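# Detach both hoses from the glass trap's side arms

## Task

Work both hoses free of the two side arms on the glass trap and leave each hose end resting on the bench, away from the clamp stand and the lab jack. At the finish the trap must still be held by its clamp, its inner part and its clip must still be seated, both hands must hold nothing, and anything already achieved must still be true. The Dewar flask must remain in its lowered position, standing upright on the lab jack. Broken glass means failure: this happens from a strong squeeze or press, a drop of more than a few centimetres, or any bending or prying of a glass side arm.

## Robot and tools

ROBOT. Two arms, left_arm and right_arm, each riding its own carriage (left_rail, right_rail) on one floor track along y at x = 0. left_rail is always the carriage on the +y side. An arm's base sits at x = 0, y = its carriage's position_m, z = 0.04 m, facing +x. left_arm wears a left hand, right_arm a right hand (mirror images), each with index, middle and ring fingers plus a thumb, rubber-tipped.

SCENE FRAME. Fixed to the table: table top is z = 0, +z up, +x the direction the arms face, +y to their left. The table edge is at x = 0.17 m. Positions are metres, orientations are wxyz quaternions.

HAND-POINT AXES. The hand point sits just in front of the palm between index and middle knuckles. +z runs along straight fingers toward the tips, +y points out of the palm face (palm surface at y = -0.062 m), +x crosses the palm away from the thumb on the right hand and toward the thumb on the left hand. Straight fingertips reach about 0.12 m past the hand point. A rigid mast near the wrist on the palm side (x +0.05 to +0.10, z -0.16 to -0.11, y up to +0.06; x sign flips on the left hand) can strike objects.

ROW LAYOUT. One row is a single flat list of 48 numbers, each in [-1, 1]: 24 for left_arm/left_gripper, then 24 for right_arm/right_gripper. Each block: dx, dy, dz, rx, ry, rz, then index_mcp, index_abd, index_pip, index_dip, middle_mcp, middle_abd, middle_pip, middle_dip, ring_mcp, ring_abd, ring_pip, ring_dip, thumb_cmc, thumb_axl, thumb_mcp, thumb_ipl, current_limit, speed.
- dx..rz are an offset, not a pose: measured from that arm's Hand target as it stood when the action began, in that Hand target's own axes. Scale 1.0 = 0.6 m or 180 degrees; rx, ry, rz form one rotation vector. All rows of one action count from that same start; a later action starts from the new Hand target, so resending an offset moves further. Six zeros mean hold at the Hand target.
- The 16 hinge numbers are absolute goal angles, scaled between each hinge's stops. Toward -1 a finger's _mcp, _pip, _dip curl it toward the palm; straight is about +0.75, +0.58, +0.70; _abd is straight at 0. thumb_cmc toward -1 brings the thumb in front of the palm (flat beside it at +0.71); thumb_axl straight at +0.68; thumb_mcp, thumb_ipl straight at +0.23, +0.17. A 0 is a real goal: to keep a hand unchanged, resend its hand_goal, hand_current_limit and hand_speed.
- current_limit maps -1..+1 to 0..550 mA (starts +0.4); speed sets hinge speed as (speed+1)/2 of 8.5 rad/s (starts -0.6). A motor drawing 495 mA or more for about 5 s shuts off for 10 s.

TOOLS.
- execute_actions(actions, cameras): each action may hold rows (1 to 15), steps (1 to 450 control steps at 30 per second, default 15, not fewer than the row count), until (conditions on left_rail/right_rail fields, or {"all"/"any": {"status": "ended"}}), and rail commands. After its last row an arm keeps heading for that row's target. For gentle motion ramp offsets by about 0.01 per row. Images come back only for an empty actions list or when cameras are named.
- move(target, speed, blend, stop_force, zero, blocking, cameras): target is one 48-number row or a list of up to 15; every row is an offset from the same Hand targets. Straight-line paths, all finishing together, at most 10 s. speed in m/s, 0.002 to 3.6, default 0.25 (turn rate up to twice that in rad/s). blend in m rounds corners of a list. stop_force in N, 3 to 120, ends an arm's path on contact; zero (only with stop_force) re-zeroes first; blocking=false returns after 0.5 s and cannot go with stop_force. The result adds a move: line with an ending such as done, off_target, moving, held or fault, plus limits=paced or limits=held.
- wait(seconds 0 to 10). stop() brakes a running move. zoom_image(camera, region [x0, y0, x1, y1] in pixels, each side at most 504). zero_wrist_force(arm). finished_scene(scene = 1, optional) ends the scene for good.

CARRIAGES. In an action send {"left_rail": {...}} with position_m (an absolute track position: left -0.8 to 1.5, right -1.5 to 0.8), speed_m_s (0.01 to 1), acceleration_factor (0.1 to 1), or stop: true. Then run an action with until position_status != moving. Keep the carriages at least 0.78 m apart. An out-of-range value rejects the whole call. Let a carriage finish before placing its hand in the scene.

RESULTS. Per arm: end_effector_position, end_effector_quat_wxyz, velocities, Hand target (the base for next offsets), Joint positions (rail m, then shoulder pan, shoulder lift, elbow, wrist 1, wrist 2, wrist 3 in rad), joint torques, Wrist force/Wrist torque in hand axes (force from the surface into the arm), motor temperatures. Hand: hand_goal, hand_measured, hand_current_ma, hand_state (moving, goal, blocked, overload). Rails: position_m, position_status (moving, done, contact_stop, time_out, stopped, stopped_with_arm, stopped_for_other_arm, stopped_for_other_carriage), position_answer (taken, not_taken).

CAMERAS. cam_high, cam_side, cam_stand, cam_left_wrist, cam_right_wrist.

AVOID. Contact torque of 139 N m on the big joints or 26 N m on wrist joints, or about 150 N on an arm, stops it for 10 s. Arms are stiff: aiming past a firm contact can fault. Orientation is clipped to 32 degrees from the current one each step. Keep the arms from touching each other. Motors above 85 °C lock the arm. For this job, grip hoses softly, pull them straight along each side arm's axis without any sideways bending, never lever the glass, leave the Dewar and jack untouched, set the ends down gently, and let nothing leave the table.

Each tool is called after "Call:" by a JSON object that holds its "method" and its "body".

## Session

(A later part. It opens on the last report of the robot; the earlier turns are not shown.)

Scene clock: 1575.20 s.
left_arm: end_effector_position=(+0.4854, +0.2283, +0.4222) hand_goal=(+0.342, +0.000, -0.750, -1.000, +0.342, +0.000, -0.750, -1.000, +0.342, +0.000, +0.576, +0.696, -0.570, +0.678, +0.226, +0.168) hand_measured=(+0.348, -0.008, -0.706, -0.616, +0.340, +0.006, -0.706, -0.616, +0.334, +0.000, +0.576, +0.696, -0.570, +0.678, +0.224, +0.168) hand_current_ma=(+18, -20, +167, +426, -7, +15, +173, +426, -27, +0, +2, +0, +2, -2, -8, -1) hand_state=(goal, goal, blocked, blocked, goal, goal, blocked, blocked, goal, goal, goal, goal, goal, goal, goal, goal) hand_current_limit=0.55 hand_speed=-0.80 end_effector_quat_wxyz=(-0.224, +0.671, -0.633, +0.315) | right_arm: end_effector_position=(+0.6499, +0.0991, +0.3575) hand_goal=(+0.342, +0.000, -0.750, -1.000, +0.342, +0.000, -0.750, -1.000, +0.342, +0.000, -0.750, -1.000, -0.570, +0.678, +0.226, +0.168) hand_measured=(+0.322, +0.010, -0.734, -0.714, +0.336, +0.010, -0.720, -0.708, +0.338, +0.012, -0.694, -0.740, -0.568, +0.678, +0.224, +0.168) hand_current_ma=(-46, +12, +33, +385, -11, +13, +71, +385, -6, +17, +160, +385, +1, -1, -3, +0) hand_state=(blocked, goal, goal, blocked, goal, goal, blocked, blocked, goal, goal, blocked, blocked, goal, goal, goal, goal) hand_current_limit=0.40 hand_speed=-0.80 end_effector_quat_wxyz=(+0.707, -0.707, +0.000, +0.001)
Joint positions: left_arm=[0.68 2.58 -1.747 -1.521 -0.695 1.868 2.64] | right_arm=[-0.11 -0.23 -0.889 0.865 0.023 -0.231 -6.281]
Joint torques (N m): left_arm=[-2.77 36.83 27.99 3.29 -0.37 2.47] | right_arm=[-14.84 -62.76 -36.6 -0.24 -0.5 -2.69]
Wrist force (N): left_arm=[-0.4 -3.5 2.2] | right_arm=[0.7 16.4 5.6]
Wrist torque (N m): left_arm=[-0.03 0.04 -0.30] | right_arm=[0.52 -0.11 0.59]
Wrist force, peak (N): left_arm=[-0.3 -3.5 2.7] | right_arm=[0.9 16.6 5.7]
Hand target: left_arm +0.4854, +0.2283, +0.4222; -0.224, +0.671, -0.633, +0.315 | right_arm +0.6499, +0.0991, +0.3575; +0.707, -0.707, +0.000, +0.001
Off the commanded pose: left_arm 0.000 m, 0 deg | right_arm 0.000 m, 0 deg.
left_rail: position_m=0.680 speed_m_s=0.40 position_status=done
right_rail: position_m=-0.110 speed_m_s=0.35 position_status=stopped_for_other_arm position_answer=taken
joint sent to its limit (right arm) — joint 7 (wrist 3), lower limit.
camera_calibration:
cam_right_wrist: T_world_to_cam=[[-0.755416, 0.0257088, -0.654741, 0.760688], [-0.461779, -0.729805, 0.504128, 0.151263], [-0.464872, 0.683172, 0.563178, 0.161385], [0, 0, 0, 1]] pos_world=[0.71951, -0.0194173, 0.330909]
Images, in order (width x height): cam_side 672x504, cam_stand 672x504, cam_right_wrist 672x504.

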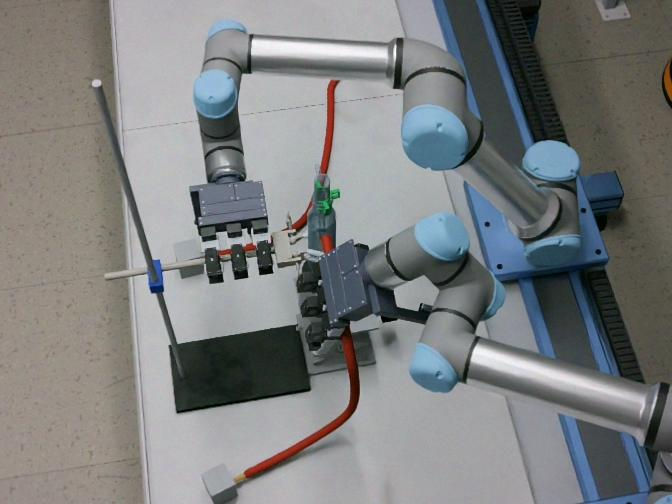

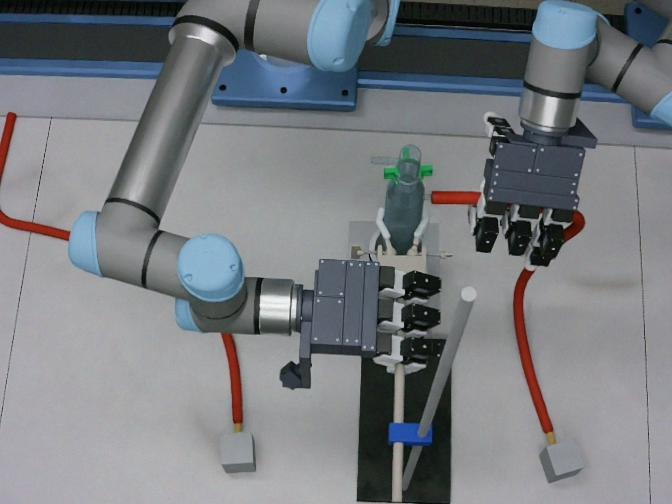

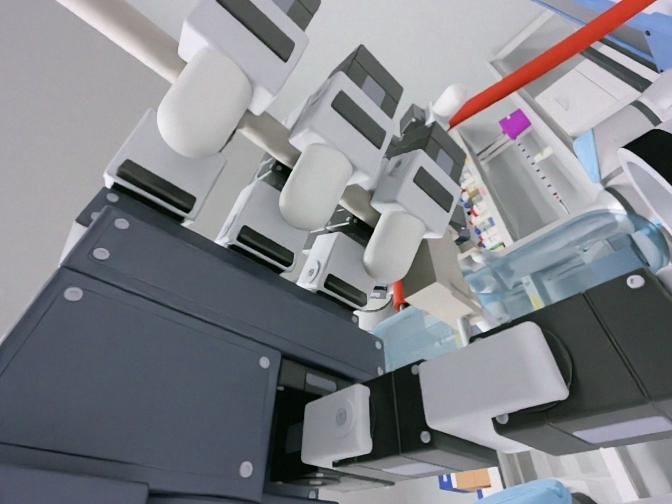

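Call:
{"method": "move", "body": {"target": [0,0,0,0,0,0,0.342,0,-0.75,-1,0.342,0,-0.75,-1,0.342,0,0.576,0.696,-0.571,0.678,0.226,0.168,0.55,-0.8,0,0.005,0,0,0,0,0.342,0,-0.75,-1,0.342,0,-0.75,-1,0.342,0,-0.75,-1,-0.571,0.678,0.226,0.168,0.4,-0.8], "speed": 0.02}}

Scene clock: 1590.40 s.
left_arm: end_effector_position=(+0.4854, +0.2283, +0.4222) hand_goal=(+0.342, +0.000, -0.750, -1.000, +0.342, +0.000, -0.750, -1.000, +0.342, +0.000, +0.576, +0.696, -0.570, +0.678, +0.226, +0.168) hand_measured=(+0.348, -0.006, -0.706, -0.616, +0.340, +0.006, -0.706, -0.616, +0.334, +0.000, +0.576, +0.696, -0.570, +0.678, +0.224, +0.168) hand_current_ma=(+18, -17, +167, +426, -7, +15, +173, +426, -27, +0, +2, +0, +1, -2, -8, -1) hand_state=(goal, goal, blocked, blocked, goal, goal, blocked, blocked, goal, goal, goal, goal, goal, goal, goal, goal) hand_current_limit=0.55 hand_speed=-0.80 end_effector_quat_wxyz=(-0.224, +0.671, -0.633, +0.315) | right_arm: end_effector_position=(+0.6499, +0.0991, +0.3547) hand_goal=(+0.342, +0.000, -0.750, -1.000, +0.342, +0.000, -0.750, -1.000, +0.342, +0.000, -0.750, -1.000, -0.570, +0.678, +0.226, +0.168) hand_measured=(+0.320, +0.008, -0.734, -0.758, +0.332, +0.008, -0.724, -0.758, +0.342, +0.008, -0.712, -0.774, -0.568, +0.678, +0.224, +0.168) hand_current_ma=(-51, +11, +31, +385, -18, +11, +55, +385, +0, +11, +93, +385, +1, -1, -3, +0) hand_state=(blocked, goal, goal, blocked, goal, goal, blocked, blocked, goal, goal, blocked, blocked, goal, goal, goal, goal) hand_current_limit=0.40 hand_speed=-0.80 end_effector_quat_wxyz=(+0.707, -0.707, +0.000, +0.001)
Joint positions: left_arm=[0.68 2.58 -1.747 -1.521 -0.695 1.868 2.64] | right_arm=[-0.11 -0.23 -0.89 0.873 0.016 -0.231 -6.281]
Joint torques (N m): left_arm=[-6.13 36.33 28.63 3.52 -0.39 2.27] | right_arm=[-7.89 -47.33 -3.4 -1.34 -0.54 -2.46]
Wrist force (N): left_arm=[-5.0 -1.0 2.5] | right_arm=[-2.9 -15.7 -7.0]
Wrist torque (N m): left_arm=[-0.02 0.06 -0.43] | right_arm=[0.28 0.20 -0.60]
Wrist force, peak (N): left_arm=[-5.0 -1.0 2.5] | right_arm=[1.1 16.7 5.7]
Hand target: left_arm +0.4854, +0.2283, +0.4222; -0.224, +0.671, -0.633, +0.315 | right_arm +0.6499, +0.0991, +0.3545; +0.707, -0.707, +0.000, +0.001
Off the commanded pose: left_arm 0.000 m, 0 deg | right_arm 0.000 m, 0 deg.
left_rail: position_m=0.680 speed_m_s=0.40 position_status=done
right_rail: position_m=-0.110 speed_m_s=0.35 position_status=stopped_for_other_arm position_answer=taken
joint sent to its limit (right arm) — joint 7 (wrist 3), lower limit.
move: done

Call:
{"method": "move", "body": {"target": [0,0,0,0,0,0,0.342,0,-0.75,-1,0.342,0,-0.75,-1,0.342,0,0.576,0.696,-0.571,0.678,0.226,0.168,0.55,-0.8,0,-0.0015,0,0,0,0,0.342,0,-0.75,-1,0.342,0,-0.75,-1,0.342,0,-0.75,-1,-0.571,0.678,0.226,0.168,0.4,-0.8], "speed": 0.02}}

Call:
{"method": "move", "body": {"target": [-0.01,-0.001,-0.001,0,0,0,0.342,0,-0.75,-1,0.342,0,-0.75,-1,0.342,0,0.576,0.696,-0.571,0.678,0.226,0.168,0.55,-0.8,0,0,0,0,0,0,0.342,0,-0.75,-1,0.342,0,-0.75,-1,0.342,0,-0.75,-1,-0.571,0.678,0.226,0.168,0.4,-0.8], "speed": 0.02, "cameras": ["cam_stand"]}}

Call:
{"method": "zoom_image", "body": {"camera": "cam_stand", "region": [340, 130, 480, 235]}}

Scene clock: 1609.17 s.
left_arm: end_effector_position=(+0.4854, +0.2283, +0.4222) hand_goal=(+0.342, +0.000, -0.750, -1.000, +0.342, +0.000, -0.750, -1.000, +0.342, +0.000, +0.576, +0.696, -0.570, +0.678, +0.226, +0.168) hand_measured=(+0.348, -0.006, -0.706, -0.616, +0.340, +0.006, -0.706, -0.616, +0.334, +0.000, +0.576, +0.696, -0.570, +0.678, +0.224, +0.168) hand_current_ma=(+18, -15, +167, +426, -6, +15, +173, +426, -27, +0, +2, +0, +1, -2, -8, -1) hand_state=(goal, goal, blocked, blocked, goal, goal, blocked, blocked, goal, goal, goal, goal, goal, goal, goal, goal) hand_current_limit=0.55 hand_speed=-0.80 end_effector_quat_wxyz=(-0.224, +0.671, -0.633, +0.315) | right_arm: end_effector_position=(+0.6499, +0.0991, +0.3553) hand_goal=(+0.342, +0.000, -0.750, -1.000, +0.342, +0.000, -0.750, -1.000, +0.342, +0.000, -0.750, -1.000, -0.570, +0.678, +0.226, +0.168) hand_measured=(+0.320, +0.008, -0.734, -0.758, +0.332, +0.008, -0.726, -0.758, +0.340, +0.008, -0.714, -0.774, -0.568, +0.678, +0.224, +0.168) hand_current_ma=(-48, +10, +31, +385, -19, +10, +54, +385, -1, +10, +90, +385, +1, -1, -3, +0) hand_state=(blocked, goal, goal, blocked, goal, goal, blocked, blocked, goal, goal, blocked, blocked, goal, goal, goal, goal) hand_current_limit=0.40 hand_speed=-0.80 end_effector_quat_wxyz=(+0.707, -0.707, +0.000, +0.001)
Joint positions: left_arm=[0.68 2.58 -1.747 -1.521 -0.695 1.868 2.64] | right_arm=[-0.11 -0.23 -0.89 0.871 0.018 -0.231 -6.281]
Joint torques (N m): left_arm=[-6.53 36.3 28.38 3.27 -0.31 2.15] | right_arm=[13.3 -43.07 -36.38 1.52 1.48 1.4]
Wrist force (N): left_arm=[-4.9 -2.3 2.1] | right_arm=[-2.2 -3.2 -5.4]
Wrist torque (N m): left_arm=[-0.05 0.09 -0.47] | right_arm=[0.52 -0.10 0.08]
Wrist force, peak (N): left_arm=[-5.9 -0.8 2.6] | right_arm=[-3.2 -19.1 -8.9]
Hand target: left_arm +0.4854, +0.2283, +0.4222; -0.224, +0.671, -0.633, +0.315 | right_arm +0.6499, +0.0991, +0.3554; +0.707, -0.707, +0.000, +0.001
Off the commanded pose: left_arm 0.000 m, 0 deg | right_arm 0.000 m, 0 deg.
left_rail: position_m=0.680 speed_m_s=0.40 position_status=done
right_rail: position_m=-0.110 speed_m_s=0.35 position_status=stopped_for_other_arm position_answer=taken
move: done

Scene clock: 1609.97 s.
left_arm: end_effector_position=(+0.4854, +0.2342, +0.4222) hand_goal=(+0.342, +0.000, -0.750, -1.000, +0.342, +0.000, -0.750, -1.000, +0.342, +0.000, +0.576, +0.696, -0.570, +0.678, +0.226, +0.168) hand_measured=(+0.354, -0.018, -0.706, -0.618, +0.340, +0.006, -0.706, -0.616, +0.334, +0.000, +0.576, +0.696, -0.570, +0.678, +0.224, +0.168) hand_current_ma=(+44, -59, +173, +425, -6, +13, +174, +426, -27, +0, +2, +0, +1, -2, -8, -1) hand_state=(goal, goal, blocked, blocked, goal, goal, blocked, blocked, goal, goal, goal, goal, goal, goal, goal, goal) hand_current_limit=0.55 hand_speed=-0.80 end_effector_quat_wxyz=(-0.224, +0.671, -0.633, +0.315) | right_arm: end_effector_position=(+0.6499, +0.0992, +0.3554) hand_goal=(+0.342, +0.000, -0.750, -1.000, +0.342, +0.000, -0.750, -1.000, +0.342, +0.000, -0.750, -1.000, -0.570, +0.678, +0.226, +0.168) hand_measured=(+0.344, +0.002, -0.724, -0.766, +0.346, +0.002, -0.722, -0.764, +0.348, +0.002, -0.714, -0.774, -0.568, +0.678, +0.224, +0.168) hand_current_ma=(+3, +2, +60, +385, +6, +2, +61, +385, +8, +2, +90, +385, +1, -1, -3, +0) hand_state=(goal, goal, blocked, blocked, goal, goal, blocked, blocked, goal, goal, blocked, blocked, goal, goal, goal, goal) hand_current_limit=0.40 hand_speed=-0.80 end_effector_quat_wxyz=(+0.707, -0.707, +0.000, +0.001)
Joint positions: left_arm=[0.68 2.59 -1.737 -1.534 -0.691 1.862 2.647] | right_arm=[-0.11 -0.23 -0.89 0.871 0.018 -0.231 -6.281]
Joint torques (N m): left_arm=[12.85 39.67 14.31 2.88 1.62 3.15] | right_arm=[-6.62 -51.9 -38.18 1.46 1.17 1.97]
Wrist force (N): left_arm=[15.6 -1.7 4.6] | right_arm=[-1.1 6.1 15.3]
Wrist torque (N m): left_arm=[-0.16 -0.23 0.63] | right_arm=[-0.35 0.37 -0.05]
Wrist force, peak (N): left_arm=[15.6 -1.7 4.6] | right_arm=[-1.1 6.1 15.3]
Hand target: left_arm +0.4854, +0.2343, +0.4222; -0.224, +0.671, -0.633, +0.315 | right_arm +0.6499, +0.0991, +0.3554; +0.707, -0.707, +0.000, +0.001
Off the commanded pose: left_arm 0.000 m, 0 deg | right_arm 0.000 m, 0 deg.
left_rail: position_m=0.680 speed_m_s=0.40 position_status=done
right_rail: position_m=-0.110 speed_m_s=0.35 position_status=stopped_for_other_arm position_answer=taken
joint sent to its limit (right arm) — joint 7 (wrist 3), lower limit.
move: done
Images, in order (width x height): cam_stand 672x504.

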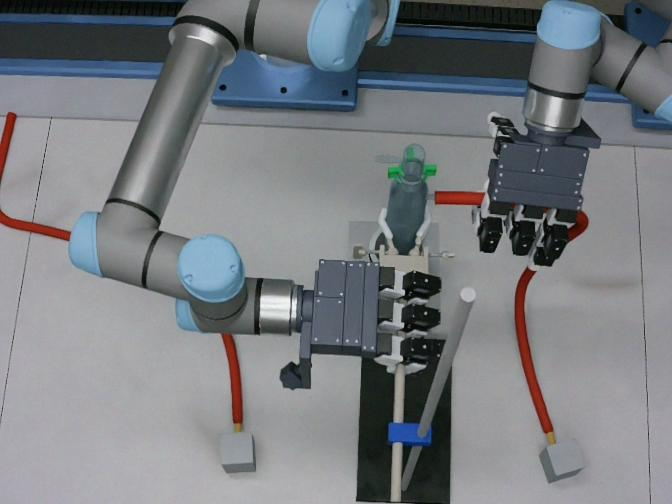

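Scaled by 3.600.

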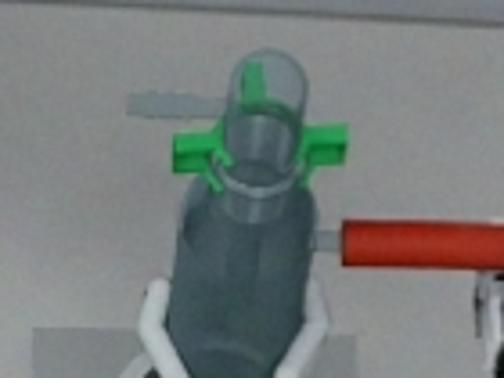

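Call:
{"method": "move", "body": {"target": [-0.0033,-0.00033,-0.00033,0,0,0,0.342,0,-0.75,-1,0.342,0,-0.75,-1,0.342,0,0.576,0.696,-0.571,0.678,0.226,0.168,0.55,-0.8,0,0,0,0,0,0,0.342,0,-0.75,-1,0.342,0,-0.75,-1,0.342,0,-0.75,-1,-0.571,0.678,0.226,0.168,0.4,-0.8], "speed": 0.02, "cameras": ["cam_stand"]}}

Call:
{"method": "zoom_image", "body": {"camera": "cam_stand", "region": [340, 130, 480, 235]}}

Scene clock: 1618.47 s.
left_arm: end_effector_position=(+0.4854, +0.2362, +0.4222) hand_goal=(+0.342, +0.000, -0.750, -1.000, +0.342, +0.000, -0.750, -1.000, +0.342, +0.000, +0.576, +0.696, -0.570, +0.678, +0.226, +0.168) hand_measured=(+0.356, -0.030, -0.704, -0.620, +0.340, +0.000, -0.704, -0.616, +0.334, +0.000, +0.576, +0.696, -0.570, +0.678, +0.224, +0.168) hand_current_ma=(+53, -94, +180, +426, -6, +1, +174, +425, -27, +0, +2, +0, +1, -2, -8, -1) hand_state=(goal, blocked, blocked, blocked, goal, goal, blocked, blocked, goal, goal, goal, goal, goal, goal, goal, goal) hand_current_limit=0.55 hand_speed=-0.80 end_effector_quat_wxyz=(-0.224, +0.671, -0.633, +0.315) | right_arm: end_effector_position=(+0.6499, +0.0991, +0.3554) hand_goal=(+0.342, +0.000, -0.750, -1.000, +0.342, +0.000, -0.750, -1.000, +0.342, +0.000, -0.750, -1.000, -0.570, +0.678, +0.226, +0.168) hand_measured=(+0.350, +0.000, -0.718, -0.770, +0.350, +0.000, -0.720, -0.764, +0.350, +0.000, -0.714, -0.774, -0.568, +0.678, +0.224, +0.168) hand_current_ma=(+16, +0, +78, +385, +15, +0, +68, +385, +12, +0, +90, +385, +1, -1, -3, +0) hand_state=(goal, goal, blocked, blocked, goal, goal, blocked, blocked, goal, goal, blocked, blocked, goal, goal, goal, goal) hand_current_limit=0.40 hand_speed=-0.80 end_effector_quat_wxyz=(+0.707, -0.707, +0.000, +0.001)
Joint positions: left_arm=[0.68 2.593 -1.733 -1.538 -0.69 1.86 2.65] | right_arm=[-0.11 -0.23 -0.89 0.871 0.018 -0.231 -6.281]
Joint torques (N m): left_arm=[13.9 39.87 14.6 2.7 2.4 2.99] | right_arm=[0.33 -59.54 -37.79 1.5 -1.05 2.36]
Wrist force (N): left_arm=[19.6 -1.6 5.3] | right_arm=[-1.0 7.8 18.8]
Wrist torque (N m): left_arm=[-0.19 -0.31 0.83] | right_arm=[-0.50 0.56 -0.09]
Wrist force, peak (N): left_arm=[19.6 -1.6 5.3] | right_arm=[-0.7 8.0 18.7]
Hand target: left_arm +0.4854, +0.2363, +0.4222; -0.224, +0.671, -0.633, +0.315 | right_arm +0.6499, +0.0991, +0.3554; +0.707, -0.707, +0.000, +0.001
Off the commanded pose: left_arm 0.000 m, 0 deg | right_arm 0.000 m, 0 deg.
left_rail: position_m=0.680 speed_m_s=0.40 position_status=done
right_rail: position_m=-0.110 speed_m_s=0.35 position_status=stopped_for_other_arm position_answer=taken
joint sent to its limit (right arm) — joint 7 (wrist 3), lower limit.
move: done
Images, in order (width x height): cam_stand 672x504.

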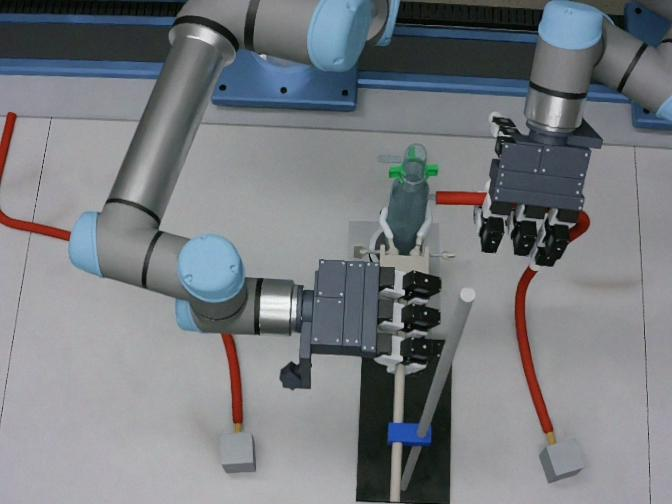

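Scaled by 3.600.

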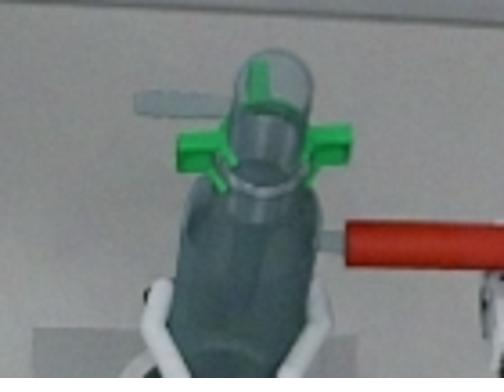

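Call:
{"method": "move", "body": {"target": [-0.004,-0.0004,-0.0004,0,0,0,0.342,0,-0.75,-1,0.342,0,-0.75,-1,0.342,0,0.576,0.696,-0.571,0.678,0.226,0.168,0.55,-0.8,0,0,0,0,0,0,0.342,0,-0.75,-1,0.342,0,-0.75,-1,0.342,0,-0.75,-1,-0.571,0.678,0.226,0.168,0.4,-0.8], "speed": 0.02, "cameras": ["cam_stand"]}}

Call:
{"method": "zoom_image", "body": {"camera": "cam_stand", "region": [340, 130, 480, 235]}}

Scene clock: 1630.23 s.
left_arm: end_effector_position=(+0.4854, +0.2386, +0.4222) hand_goal=(+0.342, +0.000, -0.750, -1.000, +0.342, +0.000, -0.750, -1.000, +0.342, +0.000, +0.576, +0.696, -0.570, +0.678, +0.226, +0.168) hand_measured=(+0.360, -0.034, -0.702, -0.620, +0.340, -0.004, -0.704, -0.616, +0.334, +0.000, +0.576, +0.696, -0.570, +0.678, +0.224, +0.168) hand_current_ma=(+64, -113, +186, +426, -6, -9, +174, +426, -27, +0, +2, +0, +1, -2, -8, -1) hand_state=(goal, blocked, blocked, blocked, goal, moving, blocked, blocked, goal, goal, goal, goal, goal, goal, goal, goal) hand_current_limit=0.55 hand_speed=-0.80 end_effector_quat_wxyz=(-0.224, +0.671, -0.633, +0.315) | right_arm: end_effector_position=(+0.6499, +0.0991, +0.3554) hand_goal=(+0.342, +0.000, -0.750, -1.000, +0.342, +0.000, -0.750, -1.000, +0.342, +0.000, -0.750, -1.000, -0.570, +0.678, +0.226, +0.168) hand_measured=(+0.360, -0.004, -0.706, -0.778, +0.356, -0.004, -0.716, -0.768, +0.350, -0.004, -0.714, -0.774, -0.568, +0.678, +0.224, +0.168) hand_current_ma=(+37, -5, +119, +384, +26, -5, +84, +385, +14, -5, +87, +385, +1, -1, -3, +0) hand_state=(goal, goal, blocked, blocked, goal, goal, blocked, blocked, goal, goal, blocked, blocked, goal, goal, goal, goal) hand_current_limit=0.40 hand_speed=-0.80 end_effector_quat_wxyz=(+0.707, -0.707, +0.000, +0.001)
Joint positions: left_arm=[0.68 2.597 -1.729 -1.542 -0.688 1.857 2.653] | right_arm=[-0.11 -0.23 -0.89 0.871 0.018 -0.231 -6.281]
Joint torques (N m): left_arm=[15.92 40.43 14.91 2.42 2.82 3.31] | right_arm=[-11.8 -59.33 -38.82 1.55 -0.99 2.24]
Wrist force (N): left_arm=[21.2 -1.8 5.7] | right_arm=[0.6 8.6 18.7]
Wrist torque (N m): left_arm=[-0.22 -0.37 0.91] | right_arm=[-0.40 0.79 -0.10]
Wrist force, peak (N): left_arm=[21.8 -1.7 5.8] | right_arm=[0.5 8.4 19.8]
Hand target: left_arm +0.4854, +0.2387, +0.4222; -0.224, +0.671, -0.633, +0.315 | right_arm +0.6499, +0.0991, +0.3554; +0.707, -0.707, +0.000, +0.001
Off the commanded pose: left_arm 0.000 m, 0 deg | right_arm 0.000 m, 0 deg.
left_rail: position_m=0.680 speed_m_s=0.40 position_status=done
right_rail: position_m=-0.110 speed_m_s=0.35 position_status=stopped_for_other_arm position_answer=taken
joint sent to its limit (right arm) — joint 7 (wrist 3), lower limit.
move: done
Images, in order (width x height): cam_stand 672x504.

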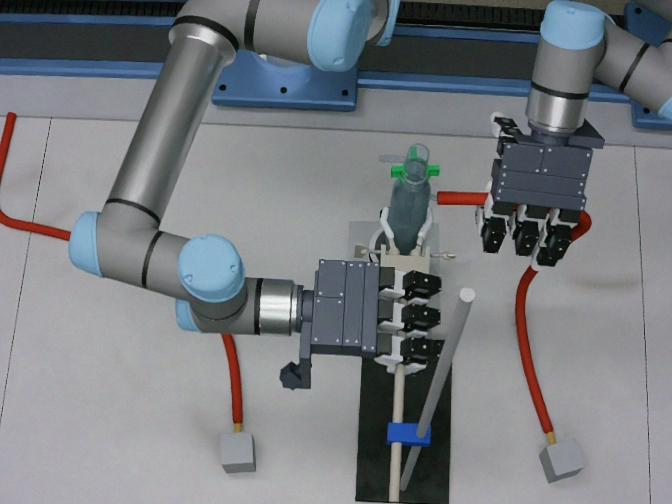

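Scaled by 3.600.

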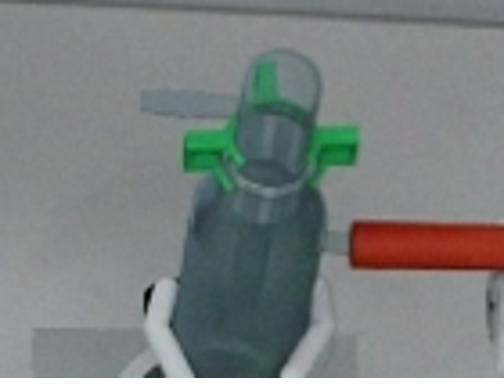

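Call:
{"method": "move", "body": {"target": [0,0,0,0,0,0,0.342,0,-0.75,-1,0.342,0,-0.75,-1,0.342,0,0.576,0.696,-0.571,0.678,0.226,0.168,0.55,-0.8,0,0.0035,0,0,0,0,0.342,0,-0.75,-1,0.342,0,-0.75,-1,0.342,0,-0.75,-1,-0.571,0.678,0.226,0.168,0.4,-0.8], "speed": 0.02}}

Call:
{"method": "move", "body": {"target": [-0.004,-0.0004,-0.0004,0,0,0,0.342,0,-0.75,-1,0.342,0,-0.75,-1,0.342,0,0.576,0.696,-0.571,0.678,0.226,0.168,0.55,-0.8,0,0,0,0,0,0,0.342,0,-0.75,-1,0.342,0,-0.75,-1,0.342,0,-0.75,-1,-0.571,0.678,0.226,0.168,0.4,-0.8], "speed": 0.02, "cameras": ["cam_stand"]}}

Call:
{"method": "zoom_image", "body": {"camera": "cam_stand", "region": [340, 130, 480, 235]}}

Scene clock: 1661.00 s.
left_arm: end_effector_position=(+0.4854, +0.2388, +0.4222) hand_goal=(+0.342, +0.000, -0.750, -1.000, +0.342, +0.000, -0.750, -1.000, +0.342, +0.000, +0.576, +0.696, -0.570, +0.678, +0.226, +0.168) hand_measured=(+0.360, -0.034, -0.700, -0.624, +0.340, -0.004, -0.704, -0.616, +0.334, +0.000, +0.576, +0.696, -0.570, +0.678, +0.224, +0.168) hand_current_ma=(+64, -113, +196, +426, -6, -9, +174, +426, -27, +0, +2, +0, +1, -2, -8, -1) hand_state=(goal, blocked, blocked, blocked, goal, goal, blocked, blocked, goal, goal, goal, goal, goal, goal, goal, goal) hand_current_limit=0.55 hand_speed=-0.80 end_effector_quat_wxyz=(-0.224, +0.671, -0.633, +0.315) | right_arm: end_effector_position=(+0.6499, +0.0990, +0.3535) hand_goal=(+0.342, +0.000, -0.750, -1.000, +0.342, +0.000, -0.750, -1.000, +0.342, +0.000, -0.750, -1.000, -0.570, +0.678, +0.226, +0.168) hand_measured=(+0.368, -0.006, -0.704, -0.780, +0.366, -0.006, -0.716, -0.770, +0.364, -0.006, -0.722, -0.774, -0.568, +0.678, +0.224, +0.168) hand_current_ma=(+63, -7, +120, +385, +58, -7, +85, +385, +51, -8, +66, +385, +1, -1, -3, +0) hand_state=(blocked, goal, blocked, blocked, blocked, goal, blocked, blocked, blocked, goal, blocked, blocked, goal, goal, goal, goal) hand_current_limit=0.40 hand_speed=-0.80 end_effector_quat_wxyz=(+0.707, -0.707, +0.000, +0.001)
Joint positions: left_arm=[0.68 2.597 -1.729 -1.543 -0.688 1.857 2.653] | right_arm=[-0.11 -0.23 -0.89 0.876 0.013 -0.231 -6.281]
Joint torques (N m): left_arm=[14.1 40.62 16.53 2.55 2.82 3.02] | right_arm=[-14.65 -41.2 2.4 -0.88 -1.32 2.08]
Wrist force (N): left_arm=[17.3 0.4 5.8] | right_arm=[-2.3 -24.5 7.0]
Wrist torque (N m): left_arm=[-0.20 -0.32 0.79] | right_arm=[-0.54 1.63 -1.99]
Wrist force, peak (N): left_arm=[22.1 -1.8 6.1] | right_arm=[-2.3 -24.5 7.0]
Hand target: left_arm +0.4854, +0.2387, +0.4222; -0.224, +0.671, -0.633, +0.315 | right_arm +0.6499, +0.0991, +0.3533; +0.707, -0.707, +0.000, +0.001
Off the commanded pose: left_arm 0.000 m, 0 deg | right_arm 0.000 m, 0 deg.
left_rail: position_m=0.680 speed_m_s=0.40 position_status=done
right_rail: position_m=-0.110 speed_m_s=0.35 position_status=stopped_for_other_arm position_answer=taken
joint sent to its limit (right arm) — joint 7 (wrist 3), lower limit.
move: done

Scene clock: 1661.70 s.
left_arm: end_effector_position=(+0.4854, +0.2410, +0.4222) hand_goal=(+0.342, +0.000, -0.750, -1.000, +0.342, +0.000, -0.750, -1.000, +0.342, +0.000, +0.576, +0.696, -0.570, +0.678, +0.226, +0.168) hand_measured=(+0.360, -0.036, -0.696, -0.626, +0.340, -0.010, -0.704, -0.616, +0.334, +0.000, +0.576, +0.696, -0.570, +0.678, +0.224, +0.168) hand_current_ma=(+64, -115, +210, +426, -6, -28, +174, +426, -27, +0, +2, +0, +1, -2, -8, -1) hand_state=(goal, blocked, blocked, blocked, goal, goal, blocked, blocked, goal, goal, goal, goal, goal, goal, goal, goal) hand_current_limit=0.55 hand_speed=-0.80 end_effector_quat_wxyz=(-0.224, +0.671, -0.633, +0.315) | right_arm: end_effector_position=(+0.6499, +0.0990, +0.3533) hand_goal=(+0.342, +0.000, -0.750, -1.000, +0.342, +0.000, -0.750, -1.000, +0.342, +0.000, -0.750, -1.000, -0.570, +0.678, +0.226, +0.168) hand_measured=(+0.376, -0.008, -0.702, -0.782, +0.374, -0.008, -0.716, -0.770, +0.370, -0.008, -0.724, -0.774, -0.568, +0.678, +0.224, +0.168) hand_current_ma=(+89, -9, +137, +380, +81, -9, +85, +385, +70, -10, +60, +385, +1, -1, -3, +0) hand_state=(blocked, goal, moving, blocked, blocked, goal, blocked, blocked, blocked, goal, blocked, blocked, goal, goal, goal, goal) hand_current_limit=0.40 hand_speed=-0.80 end_effector_quat_wxyz=(+0.707, -0.707, +0.000, +0.001)
Joint positions: left_arm=[0.68 2.601 -1.725 -1.547 -0.686 1.854 2.656] | right_arm=[-0.11 -0.23 -0.89 0.876 0.013 -0.231 -6.281]
Joint torques (N m): left_arm=[17.71 41.2 14.83 2.73 3.41 3.2] | right_arm=[-3.07 -29.34 -0.51 -1.02 -1.31 2.14]
Wrist force (N): left_arm=[23.2 0.0 6.1] | right_arm=[-2.6 -22.3 14.3]
Wrist torque (N m): left_arm=[-0.23 -0.37 1.08] | right_arm=[-0.94 1.51 -1.95]
Wrist force, peak (N): left_arm=[23.2 0.0 6.1] | right_arm=[-2.6 -22.3 14.3]
Hand target: left_arm +0.4854, +0.2412, +0.4222; -0.224, +0.671, -0.633, +0.315 | right_arm +0.6499, +0.0991, +0.3533; +0.707, -0.707, +0.000, +0.001
Off the commanded pose: left_arm 0.000 m, 0 deg | right_arm 0.000 m, 0 deg.
left_rail: position_m=0.680 speed_m_s=0.40 position_status=done
right_rail: position_m=-0.110 speed_m_s=0.35 position_status=stopped_for_other_arm position_answer=taken
joint sent to its limit (right arm) — joint 7 (wrist 3), lower limit.
move: done
Images, in order (width x height): cam_stand 672x504.

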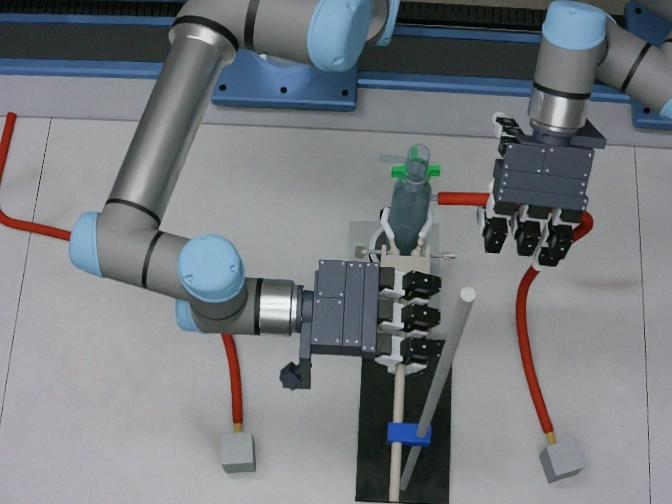

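Scaled by 3.600.

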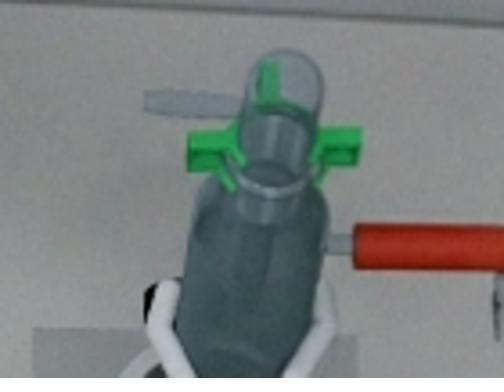

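Call:
{"method": "move", "body": {"target": [-0.005,-0.0002,-0.0002,0,0,0,0.342,0,-0.75,-1,0.342,0,-0.75,-1,0.342,0,0.576,0.696,-0.571,0.678,0.226,0.168,0.6,-0.8,0,0,0,0,0,0,0.342,0,-0.75,-1,0.342,0,-0.75,-1,0.342,0,-0.75,-1,-0.571,0.678,0.226,0.168,0.4,-0.8], "speed": 0.02, "cameras": ["cam_stand"]}}

Call:
{"method": "zoom_image", "body": {"camera": "cam_stand", "region": [340, 130, 480, 235]}}

Scene clock: 1679.47 s.
left_arm: end_effector_position=(+0.4854, +0.2440, +0.4220) hand_goal=(+0.342, +0.000, -0.750, -1.000, +0.342, +0.000, -0.750, -1.000, +0.342, +0.000, +0.576, +0.696, -0.570, +0.678, +0.226, +0.168) hand_measured=(+0.358, -0.036, -0.696, -0.630, +0.342, -0.012, -0.704, -0.616, +0.334, +0.000, +0.576, +0.696, -0.570, +0.678, +0.224, +0.168) hand_current_ma=(+61, -118, +218, +440, -2, -31, +174, +440, -27, +0, +2, +0, +1, -2, -8, -1) hand_state=(goal, blocked, blocked, blocked, goal, goal, blocked, blocked, goal, goal, goal, goal, goal, goal, goal, goal) hand_current_limit=0.60 hand_speed=-0.80 end_effector_quat_wxyz=(-0.224, +0.671, -0.633, +0.315) | right_arm: end_effector_position=(+0.6499, +0.0991, +0.3533) hand_goal=(+0.342, +0.000, -0.750, -1.000, +0.342, +0.000, -0.750, -1.000, +0.342, +0.000, -0.750, -1.000, -0.570, +0.678, +0.226, +0.168) hand_measured=(+0.372, -0.006, -0.700, -0.784, +0.372, -0.006, -0.716, -0.770, +0.370, -0.008, -0.724, -0.774, -0.568, +0.678, +0.224, +0.168) hand_current_ma=(+73, -7, +135, +385, +75, -8, +85, +385, +71, -9, +58, +385, +1, -1, -3, +0) hand_state=(blocked, goal, blocked, blocked, blocked, goal, blocked, blocked, blocked, goal, blocked, blocked, goal, goal, goal, goal) hand_current_limit=0.40 hand_speed=-0.80 end_effector_quat_wxyz=(+0.707, -0.707, +0.000, +0.001)
Joint positions: left_arm=[0.68 2.606 -1.721 -1.554 -0.684 1.851 2.659] | right_arm=[-0.11 -0.23 -0.89 0.876 0.013 -0.231 -6.281]
Joint torques (N m): left_arm=[11.23 39.42 16.35 3.54 0.93 2.99] | right_arm=[1.68 -31.68 -13.58 -0.44 -1.83 2.05]
Wrist force (N): left_arm=[10.3 0.6 3.1] | right_arm=[-1.1 -23.9 -0.7]
Wrist torque (N m): left_arm=[0.00 -0.11 0.40] | right_arm=[-0.02 1.20 -1.59]
Wrist force, peak (N): left_arm=[23.6 0.2 6.0] | right_arm=[-3.0 -22.3 14.4]
Hand target: left_arm +0.4854, +0.2442, +0.4220; -0.224, +0.671, -0.633, +0.315 | right_arm +0.6499, +0.0991, +0.3533; +0.707, -0.707, +0.000, +0.001
Off the commanded pose: left_arm 0.000 m, 0 deg | right_arm 0.000 m, 0 deg.
left_rail: position_m=0.680 speed_m_s=0.40 position_status=done
right_rail: position_m=-0.110 speed_m_s=0.35 position_status=stopped_for_other_arm position_answer=taken
joint sent to its limit (right arm) — joint 7 (wrist 3), lower limit.
move: done
Images, in order (width x height): cam_stand 672x504.

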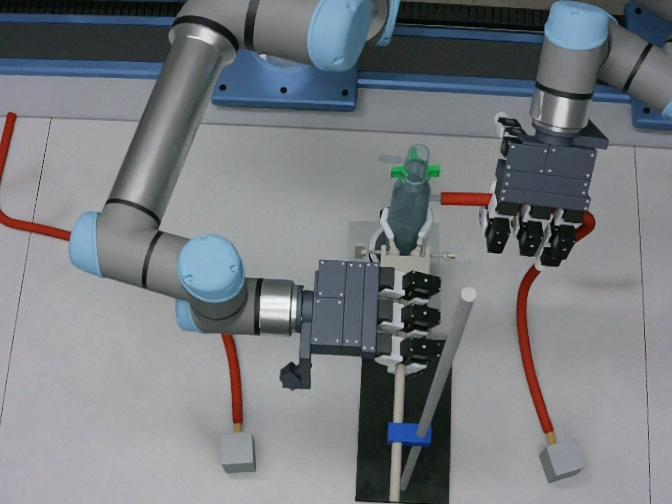

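Scaled by 3.600.

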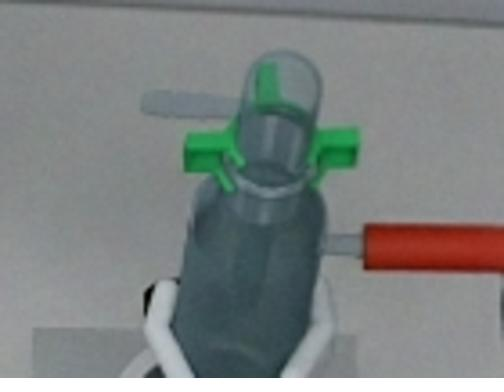

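Call:
{"method": "move", "body": {"target": [-0.0165,-0.0016,-0.0016,0,0,0,0.342,0,-0.75,-1,0.342,0,-0.75,-1,0.342,0,0.576,0.696,-0.571,0.678,0.226,0.168,0.6,-0.8,0,0,0,0,0,0,0.342,0,-0.75,-1,0.342,0,-0.75,-1,0.342,0,-0.75,-1,-0.571,0.678,0.226,0.168,0.4,-0.8], "speed": 0.02}}

Call:
{"method": "move", "body": {"target": [-0.0165,-0.0016,-0.0016,0,0,0,0.342,0,-0.75,-1,0.342,0,-0.75,-1,0.342,0,0.576,0.696,-0.571,0.678,0.226,0.168,0.6,-0.8,0,0,0,0,0,0,0.342,0,-0.75,-1,0.342,0,-0.75,-1,0.342,0,-0.75,-1,-0.571,0.678,0.226,0.168,0.4,-0.8], "speed": 0.03, "cameras": ["cam_stand"]}}

Call:
{"method": "zoom_image", "body": {"camera": "cam_stand", "region": [340, 130, 480, 235]}}

Scene clock: 1692.63 s.
left_arm: end_effector_position=(+0.4854, +0.2540, +0.4220) hand_goal=(+0.342, +0.000, -0.750, -1.000, +0.342, +0.000, -0.750, -1.000, +0.342, +0.000, +0.576, +0.696, -0.570, +0.678, +0.226, +0.168) hand_measured=(+0.346, -0.018, -0.694, -0.630, +0.342, -0.012, -0.704, -0.616, +0.334, +0.000, +0.576, +0.696, -0.570, +0.678, +0.224, +0.168) hand_current_ma=(+13, -55, +220, +440, -2, -31, +174, +440, -27, +0, +2, +0, +1, -2, -8, -1) hand_state=(goal, goal, blocked, blocked, goal, goal, blocked, blocked, goal, goal, goal, goal, goal, goal, goal, goal) hand_current_limit=0.60 hand_speed=-0.80 end_effector_quat_wxyz=(-0.224, +0.671, -0.633, +0.315) | right_arm: end_effector_position=(+0.6499, +0.0991, +0.3533) hand_goal=(+0.342, +0.000, -0.750, -1.000, +0.342, +0.000, -0.750, -1.000, +0.342, +0.000, -0.750, -1.000, -0.570, +0.678, +0.226, +0.168) hand_measured=(+0.360, -0.004, -0.700, -0.784, +0.364, -0.004, -0.716, -0.770, +0.366, -0.006, -0.724, -0.774, -0.568, +0.678, +0.224, +0.168) hand_current_ma=(+41, -5, +135, +385, +50, -5, +85, +385, +56, -6, +58, +385, +1, -1, -3, +0) hand_state=(goal, goal, blocked, blocked, blocked, goal, blocked, blocked, blocked, goal, blocked, blocked, goal, goal, goal, goal) hand_current_limit=0.40 hand_speed=-0.80 end_effector_quat_wxyz=(+0.707, -0.707, +0.000, +0.001)
Joint positions: left_arm=[0.68 2.622 -1.704 -1.573 -0.677 1.84 2.672] | right_arm=[-0.11 -0.23 -0.89 0.876 0.013 -0.231 -6.281]
Joint torques (N m): left_arm=[6.44 36.63 17.02 4.25 -1.12 2.4] | right_arm=[3.05 -41.62 -18.63 1.59 -1.61 2.22]
Wrist force (N): left_arm=[-0.4 0.6 1.2] | right_arm=[0.0 -27.9 -12.7]
Wrist torque (N m): left_arm=[0.08 0.10 -0.15] | right_arm=[0.64 1.10 -1.43]
Wrist force, peak (N): left_arm=[11.2 0.3 3.1] | right_arm=[-0.1 -28.1 -13.2]
Hand target: left_arm +0.4854, +0.2542, +0.4220; -0.224, +0.671, -0.633, +0.315 | right_arm +0.6499, +0.0991, +0.3533; +0.707, -0.707, +0.000, +0.001
Off the commanded pose: left_arm 0.000 m, 0 deg | right_arm 0.000 m, 0 deg.
left_rail: position_m=0.680 speed_m_s=0.40 position_status=done
right_rail: position_m=-0.110 speed_m_s=0.35 position_status=stopped_for_other_arm position_answer=taken
joint sent to its limit (right arm) — joint 7 (wrist 3), lower limit.
move: done

Scene clock: 1693.47 s.
left_arm: end_effector_position=(+0.4854, +0.2640, +0.4219) hand_goal=(+0.342, +0.000, -0.750, -1.000, +0.342, +0.000, -0.750, -1.000, +0.342, +0.000, +0.576, +0.696, -0.570, +0.678, +0.226, +0.168) hand_measured=(+0.342, -0.012, -0.694, -0.630, +0.342, -0.012, -0.704, -0.616, +0.334, +0.000, +0.576, +0.696, -0.570, +0.678, +0.224, +0.168) hand_current_ma=(-2, -36, +220, +440, -1, -31, +174, +440, -27, +0, +2, +0, +1, -2, -8, -1) hand_state=(goal, goal, blocked, blocked, goal, goal, blocked, blocked, goal, goal, goal, goal, goal, goal, goal, goal) hand_current_limit=0.60 hand_speed=-0.80 end_effector_quat_wxyz=(-0.224, +0.671, -0.633, +0.315) | right_arm: end_effector_position=(+0.6499, +0.0991, +0.3533) hand_goal=(+0.342, +0.000, -0.750, -1.000, +0.342, +0.000, -0.750, -1.000, +0.342, +0.000, -0.750, -1.000, -0.570, +0.678, +0.226, +0.168) hand_measured=(+0.360, -0.004, -0.700, -0.784, +0.364, -0.004, -0.716, -0.770, +0.366, -0.006, -0.724, -0.774, -0.568, +0.678, +0.224, +0.168) hand_current_ma=(+40, -5, +135, +385, +50, -5, +85, +385, +56, -6, +58, +385, +1, -1, -3, +0) hand_state=(goal, goal, blocked, blocked, blocked, goal, blocked, blocked, blocked, goal, blocked, blocked, goal, goal, goal, goal) hand_current_limit=0.40 hand_speed=-0.80 end_effector_quat_wxyz=(+0.707, -0.707, +0.000, +0.001)
Joint positions: left_arm=[0.68 2.639 -1.688 -1.592 -0.671 1.828 2.685] | right_arm=[-0.11 -0.23 -0.89 0.876 0.013 -0.231 -6.281]
Joint torques (N m): left_arm=[7.25 35.74 17.19 4.15 -1.04 2.56] | right_arm=[15.23 -40.99 -18.42 1.62 -1.66 2.13]
Wrist force (N): left_arm=[-0.5 0.7 0.8] | right_arm=[0.6 -27.7 -13.5]
Wrist torque (N m): left_arm=[0.11 0.15 -0.15] | right_arm=[0.69 1.09 -1.40]
Wrist force, peak (N): left_arm=[-0.4 0.7 1.4] | right_arm=[0.1 -28.0 -13.5]
Hand target: left_arm +0.4854, +0.2642, +0.4219; -0.224, +0.671, -0.633, +0.315 | right_arm +0.6499, +0.0991, +0.3533; +0.707, -0.707, +0.000, +0.001
Off the commanded pose: left_arm 0.000 m, 0 deg | right_arm 0.000 m, 0 deg.
left_rail: position_m=0.680 speed_m_s=0.40 position_status=done
right_rail: position_m=-0.110 speed_m_s=0.35 position_status=stopped_for_other_arm position_answer=taken
joint sent to its limit (right arm) — joint 7 (wrist 3), lower limit.
move: done
Images, in order (width x height): cam_stand 672x504.

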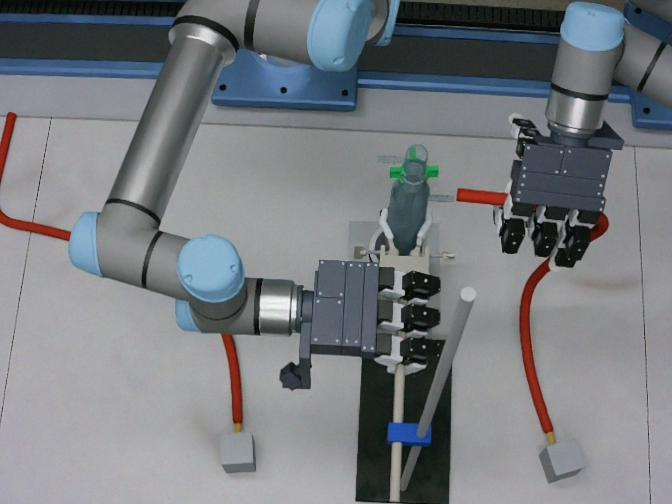

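Scaled by 3.600.

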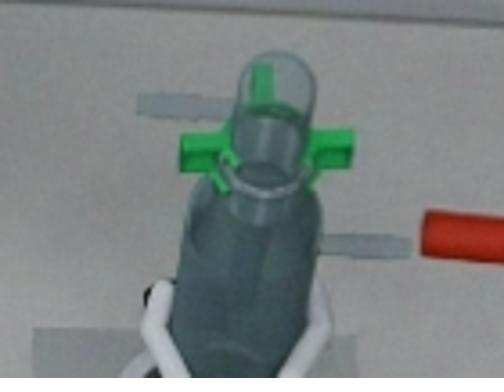

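Call:
{"method": "move", "body": {"target": [-0.1,-0.01,-0.01,0,0,0,0.342,0,-0.75,-1,0.342,0,-0.75,-1,0.342,0,0.576,0.696,-0.571,0.678,0.226,0.168,0.55,-0.8,0,-0.0037,-0.003,0,0,0,0.342,0,-0.75,-1,0.342,0,-0.75,-1,0.342,0,-0.75,-1,-0.571,0.678,0.226,0.168,0.4,-0.8], "speed": 0.06}}

Scene clock: 1706.93 s.
left_arm: end_effector_position=(+0.4854, +0.3246, +0.4220) hand_goal=(+0.342, +0.000, -0.750, -1.000, +0.342, +0.000, -0.750, -1.000, +0.342, +0.000, +0.576, +0.696, -0.570, +0.678, +0.226, +0.168) hand_measured=(+0.342, -0.012, -0.694, -0.630, +0.342, -0.012, -0.704, -0.616, +0.334, +0.000, +0.576, +0.696, -0.570, +0.678, +0.224, +0.168) hand_current_ma=(-3, -36, +220, +426, -1, -31, +174, +426, -27, +0, +2, +0, +1, -2, -8, -1) hand_state=(goal, goal, blocked, blocked, goal, goal, blocked, blocked, goal, goal, goal, goal, goal, goal, goal, goal) hand_current_limit=0.55 hand_speed=-0.80 end_effector_quat_wxyz=(-0.224, +0.671, -0.633, +0.315) | right_arm: end_effector_position=(+0.6499, +0.0973, +0.3555) hand_goal=(+0.342, +0.000, -0.750, -1.000, +0.342, +0.000, -0.750, -1.000, +0.342, +0.000, -0.750, -1.000, -0.570, +0.678, +0.226, +0.168) hand_measured=(+0.346, +0.000, -0.700, -0.784, +0.350, +0.000, -0.714, -0.770, +0.350, +0.000, -0.716, -0.774, -0.568, +0.678, +0.224, +0.168) hand_current_ma=(+7, +0, +135, +385, +13, +0, +89, +385, +14, +0, +82, +385, +1, -1, -3, +0) hand_state=(goal, goal, blocked, blocked, goal, goal, blocked, blocked, goal, goal, blocked, blocked, goal, goal, goal, goal) hand_current_limit=0.40 hand_speed=-0.80 end_effector_quat_wxyz=(+0.707, -0.707, +0.000, +0.001)
Joint positions: left_arm=[0.68 2.751 -1.596 -1.695 -0.643 1.75 2.767] | right_arm=[-0.11 -0.232 -0.889 0.87 0.018 -0.233 -6.281]
Joint torques (N m): left_arm=[6.39 31.09 18.73 4.17 -1.05 2.31] | right_arm=[-13.41 -51.71 -38.07 3.12 -3.65 -0.66]
Wrist force (N): left_arm=[-0.7 0.5 0.6] | right_arm=[8.1 7.5 4.6]
Wrist torque (N m): left_arm=[0.07 0.19 -0.16] | right_arm=[0.37 0.03 1.03]
Wrist force, peak (N): left_arm=[-0.8 0.9 0.8] | right_arm=[0.2 -28.1 -13.7]
Hand target: left_arm +0.4854, +0.3247, +0.4220; -0.224, +0.671, -0.633, +0.315 | right_arm +0.6499, +0.0973, +0.3555; +0.707, -0.707, +0.000, +0.001
Off the commanded pose: left_arm 0.000 m, 0 deg | right_arm 0.000 m, 0 deg.
left_rail: position_m=0.680 speed_m_s=0.40 position_status=done
right_rail: position_m=-0.110 speed_m_s=0.35 position_status=stopped_for_other_arm position_answer=taken
joint sent to its limit (right arm) — joint 7 (wrist 3), lower limit.
move: done

Call:
{"method": "execute_actions", "body": {"actions": [{"rows":[[0,0,0,0,0,0,0.342,0,-0.75,-1,0.342,0,-0.75,-1,0.342,0,0.576,0.696,-0.571,0.678,0.226,0.168,0.55,-0.8,0,0.001,0,0,0,0,0.342,0,-0.74,-0.6,0.342,0,-0.74,-0.6,0.342,0,-0.74,-0.6,-0.571,0.678,0.226,0.168,0.4,-0.9]],"steps":40},{"rows":[[0,0,0,0,0,0,0.342,0,-0.75,-1,0.342,0,-0.75,-1,0.342,0,0.576,0.696,-0.571,0.678,0.226,0.168,0.55,-0.8,0,0,0,0,0,0,0.342,0,-0.65,0.2,0.342,0,-0.65,0.2,0.342,0,-0.65,0.2,-0.571,0.678,0.226,0.168,0.4,-0.8]],"steps":60},{"rows":[[0,0,0,0,0,0,0.342,0,-0.75,-1,0.342,0,-0.75,-1,0.342,0,0.576,0.696,-0.571,0.678,0.226,0.168,0.55,-0.8,0,0,0,0,0,0,0.342,0,0.576,0.696,0.342,0,0.576,0.696,0.342,0,0.576,0.696,-0.571,0.678,0.226,0.168,0.4,-0.75]],"steps":120}], "cameras": ["cam_side","cam_stand","cam_right_wrist"]}}

Scene clock: 1729.03 s.
left_arm: end_effector_position=(+0.4854, +0.3247, +0.4220) hand_goal=(+0.342, +0.000, -0.750, -1.000, +0.342, +0.000, -0.750, -1.000, +0.342, +0.000, +0.576, +0.696, -0.570, +0.678, +0.226, +0.168) hand_measured=(+0.342, -0.012, -0.694, -0.630, +0.342, -0.012, -0.704, -0.616, +0.334, +0.000, +0.576, +0.696, -0.570, +0.678, +0.224, +0.168) hand_current_ma=(-3, -36, +220, +426, -1, -31, +174, +426, -27, +0, +2, +0, +1, -2, -8, -1) hand_state=(goal, goal, blocked, blocked, goal, goal, blocked, blocked, goal, goal, goal, goal, goal, goal, goal, goal) hand_current_limit=0.55 hand_speed=-0.80 end_effector_quat_wxyz=(-0.224, +0.671, -0.633, +0.315) | right_arm: end_effector_position=(+0.6499, +0.0973, +0.3549) hand_goal=(+0.342, +0.000, +0.576, +0.696, +0.342, +0.000, +0.576, +0.696, +0.342, +0.000, +0.576, +0.696, -0.570, +0.678, +0.226, +0.168) hand_measured=(+0.346, +0.000, +0.568, +0.694, +0.348, +0.000, +0.570, +0.692, +0.350, +0.000, +0.570, +0.694, -0.568, +0.678, +0.224, +0.168) hand_current_ma=(+6, +0, -11, -3, +10, +0, -9, -4, +14, +0, -10, -3, +1, -1, -3, +0) hand_state=(goal, goal, goal, goal, goal, goal, goal, goal, goal, goal, goal, goal, goal, goal, goal, goal) hand_current_limit=0.40 hand_speed=-0.75 end_effector_quat_wxyz=(+0.707, -0.707, +0.000, +0.001)
Joint positions: left_arm=[0.68 2.751 -1.595 -1.695 -0.643 1.75 2.767] | right_arm=[-0.11 -0.232 -0.889 0.872 0.017 -0.233 -6.281]
Joint torques (N m): left_arm=[6.21 31.23 18.4 4.12 -1.26 2.29] | right_arm=[-14.29 -42.62 -11.87 -0.37 0.22 2.09]
Wrist force (N): left_arm=[-0.6 0.5 0.6] | right_arm=[-0.1 -6.1 2.9]
Wrist torque (N m): left_arm=[0.06 0.18 -0.15] | right_arm=[-0.06 0.24 -0.08]
Wrist force, peak (N): left_arm=[-0.7 0.8 0.9] | right_arm=[8.1 7.9 4.9]
Hand target: left_arm +0.4854, +0.3247, +0.4220; -0.224, +0.671, -0.633, +0.315 | right_arm +0.6499, +0.0973, +0.3549; +0.707, -0.707, +0.000, +0.001
Off the commanded pose: left_arm 0.000 m, 0 deg | right_arm 0.000 m, 0 deg.
left_rail: position_m=0.680 speed_m_s=0.40 position_status=done
right_rail: position_m=-0.110 speed_m_s=0.35 position_status=stopped_for_other_arm position_answer=taken
joint sent to its limit (right arm) — joint 7 (wrist 3), lower limit.
camera_calibration:
cam_right_wrist: T_world_to_cam=[[-0.755416, 0.0257088, -0.654741, 0.759032], [-0.461779, -0.729805, 0.504128, 0.15126], [-0.464872, 0.683172, 0.563178, 0.164079], [0, 0, 0, 1]] pos_world=[0.71951, -0.0212173, 0.328309]
Images, in order (width x height): cam_side 672x504, cam_stand 672x504, cam_right_wrist 672x504.

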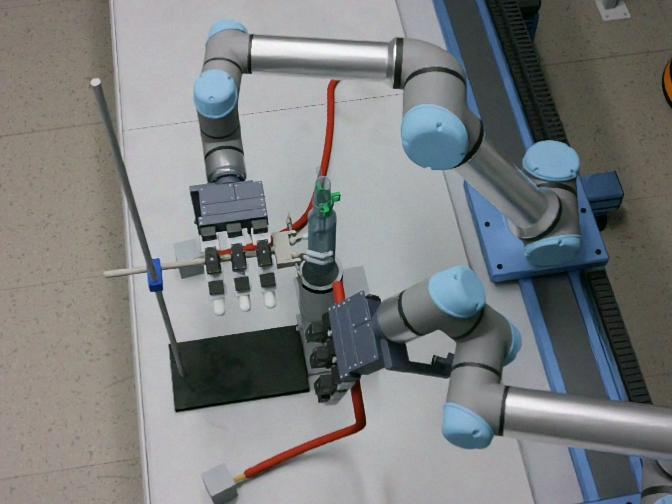

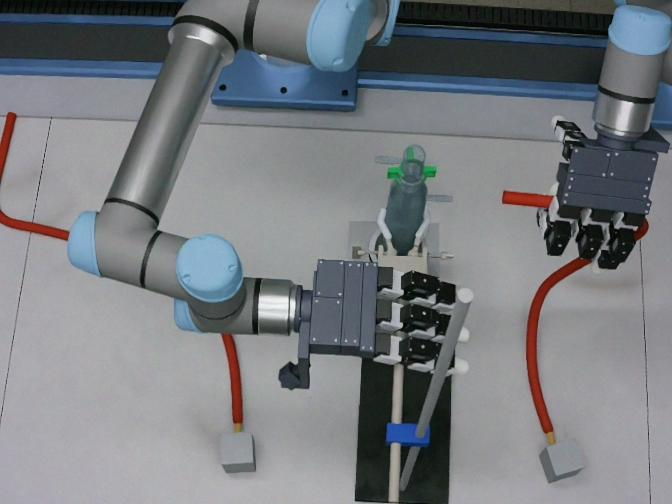

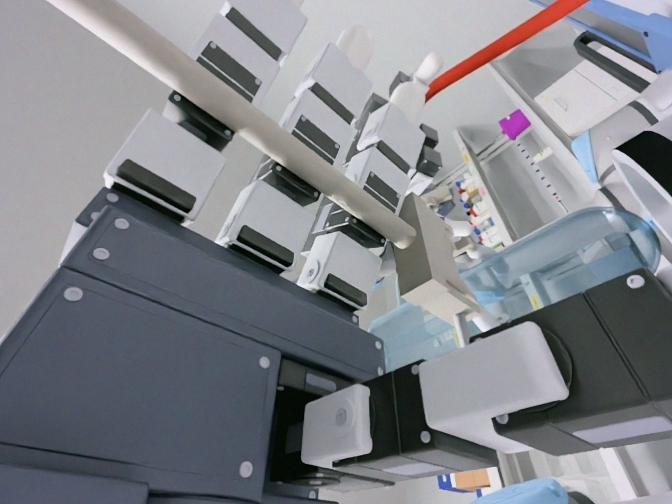

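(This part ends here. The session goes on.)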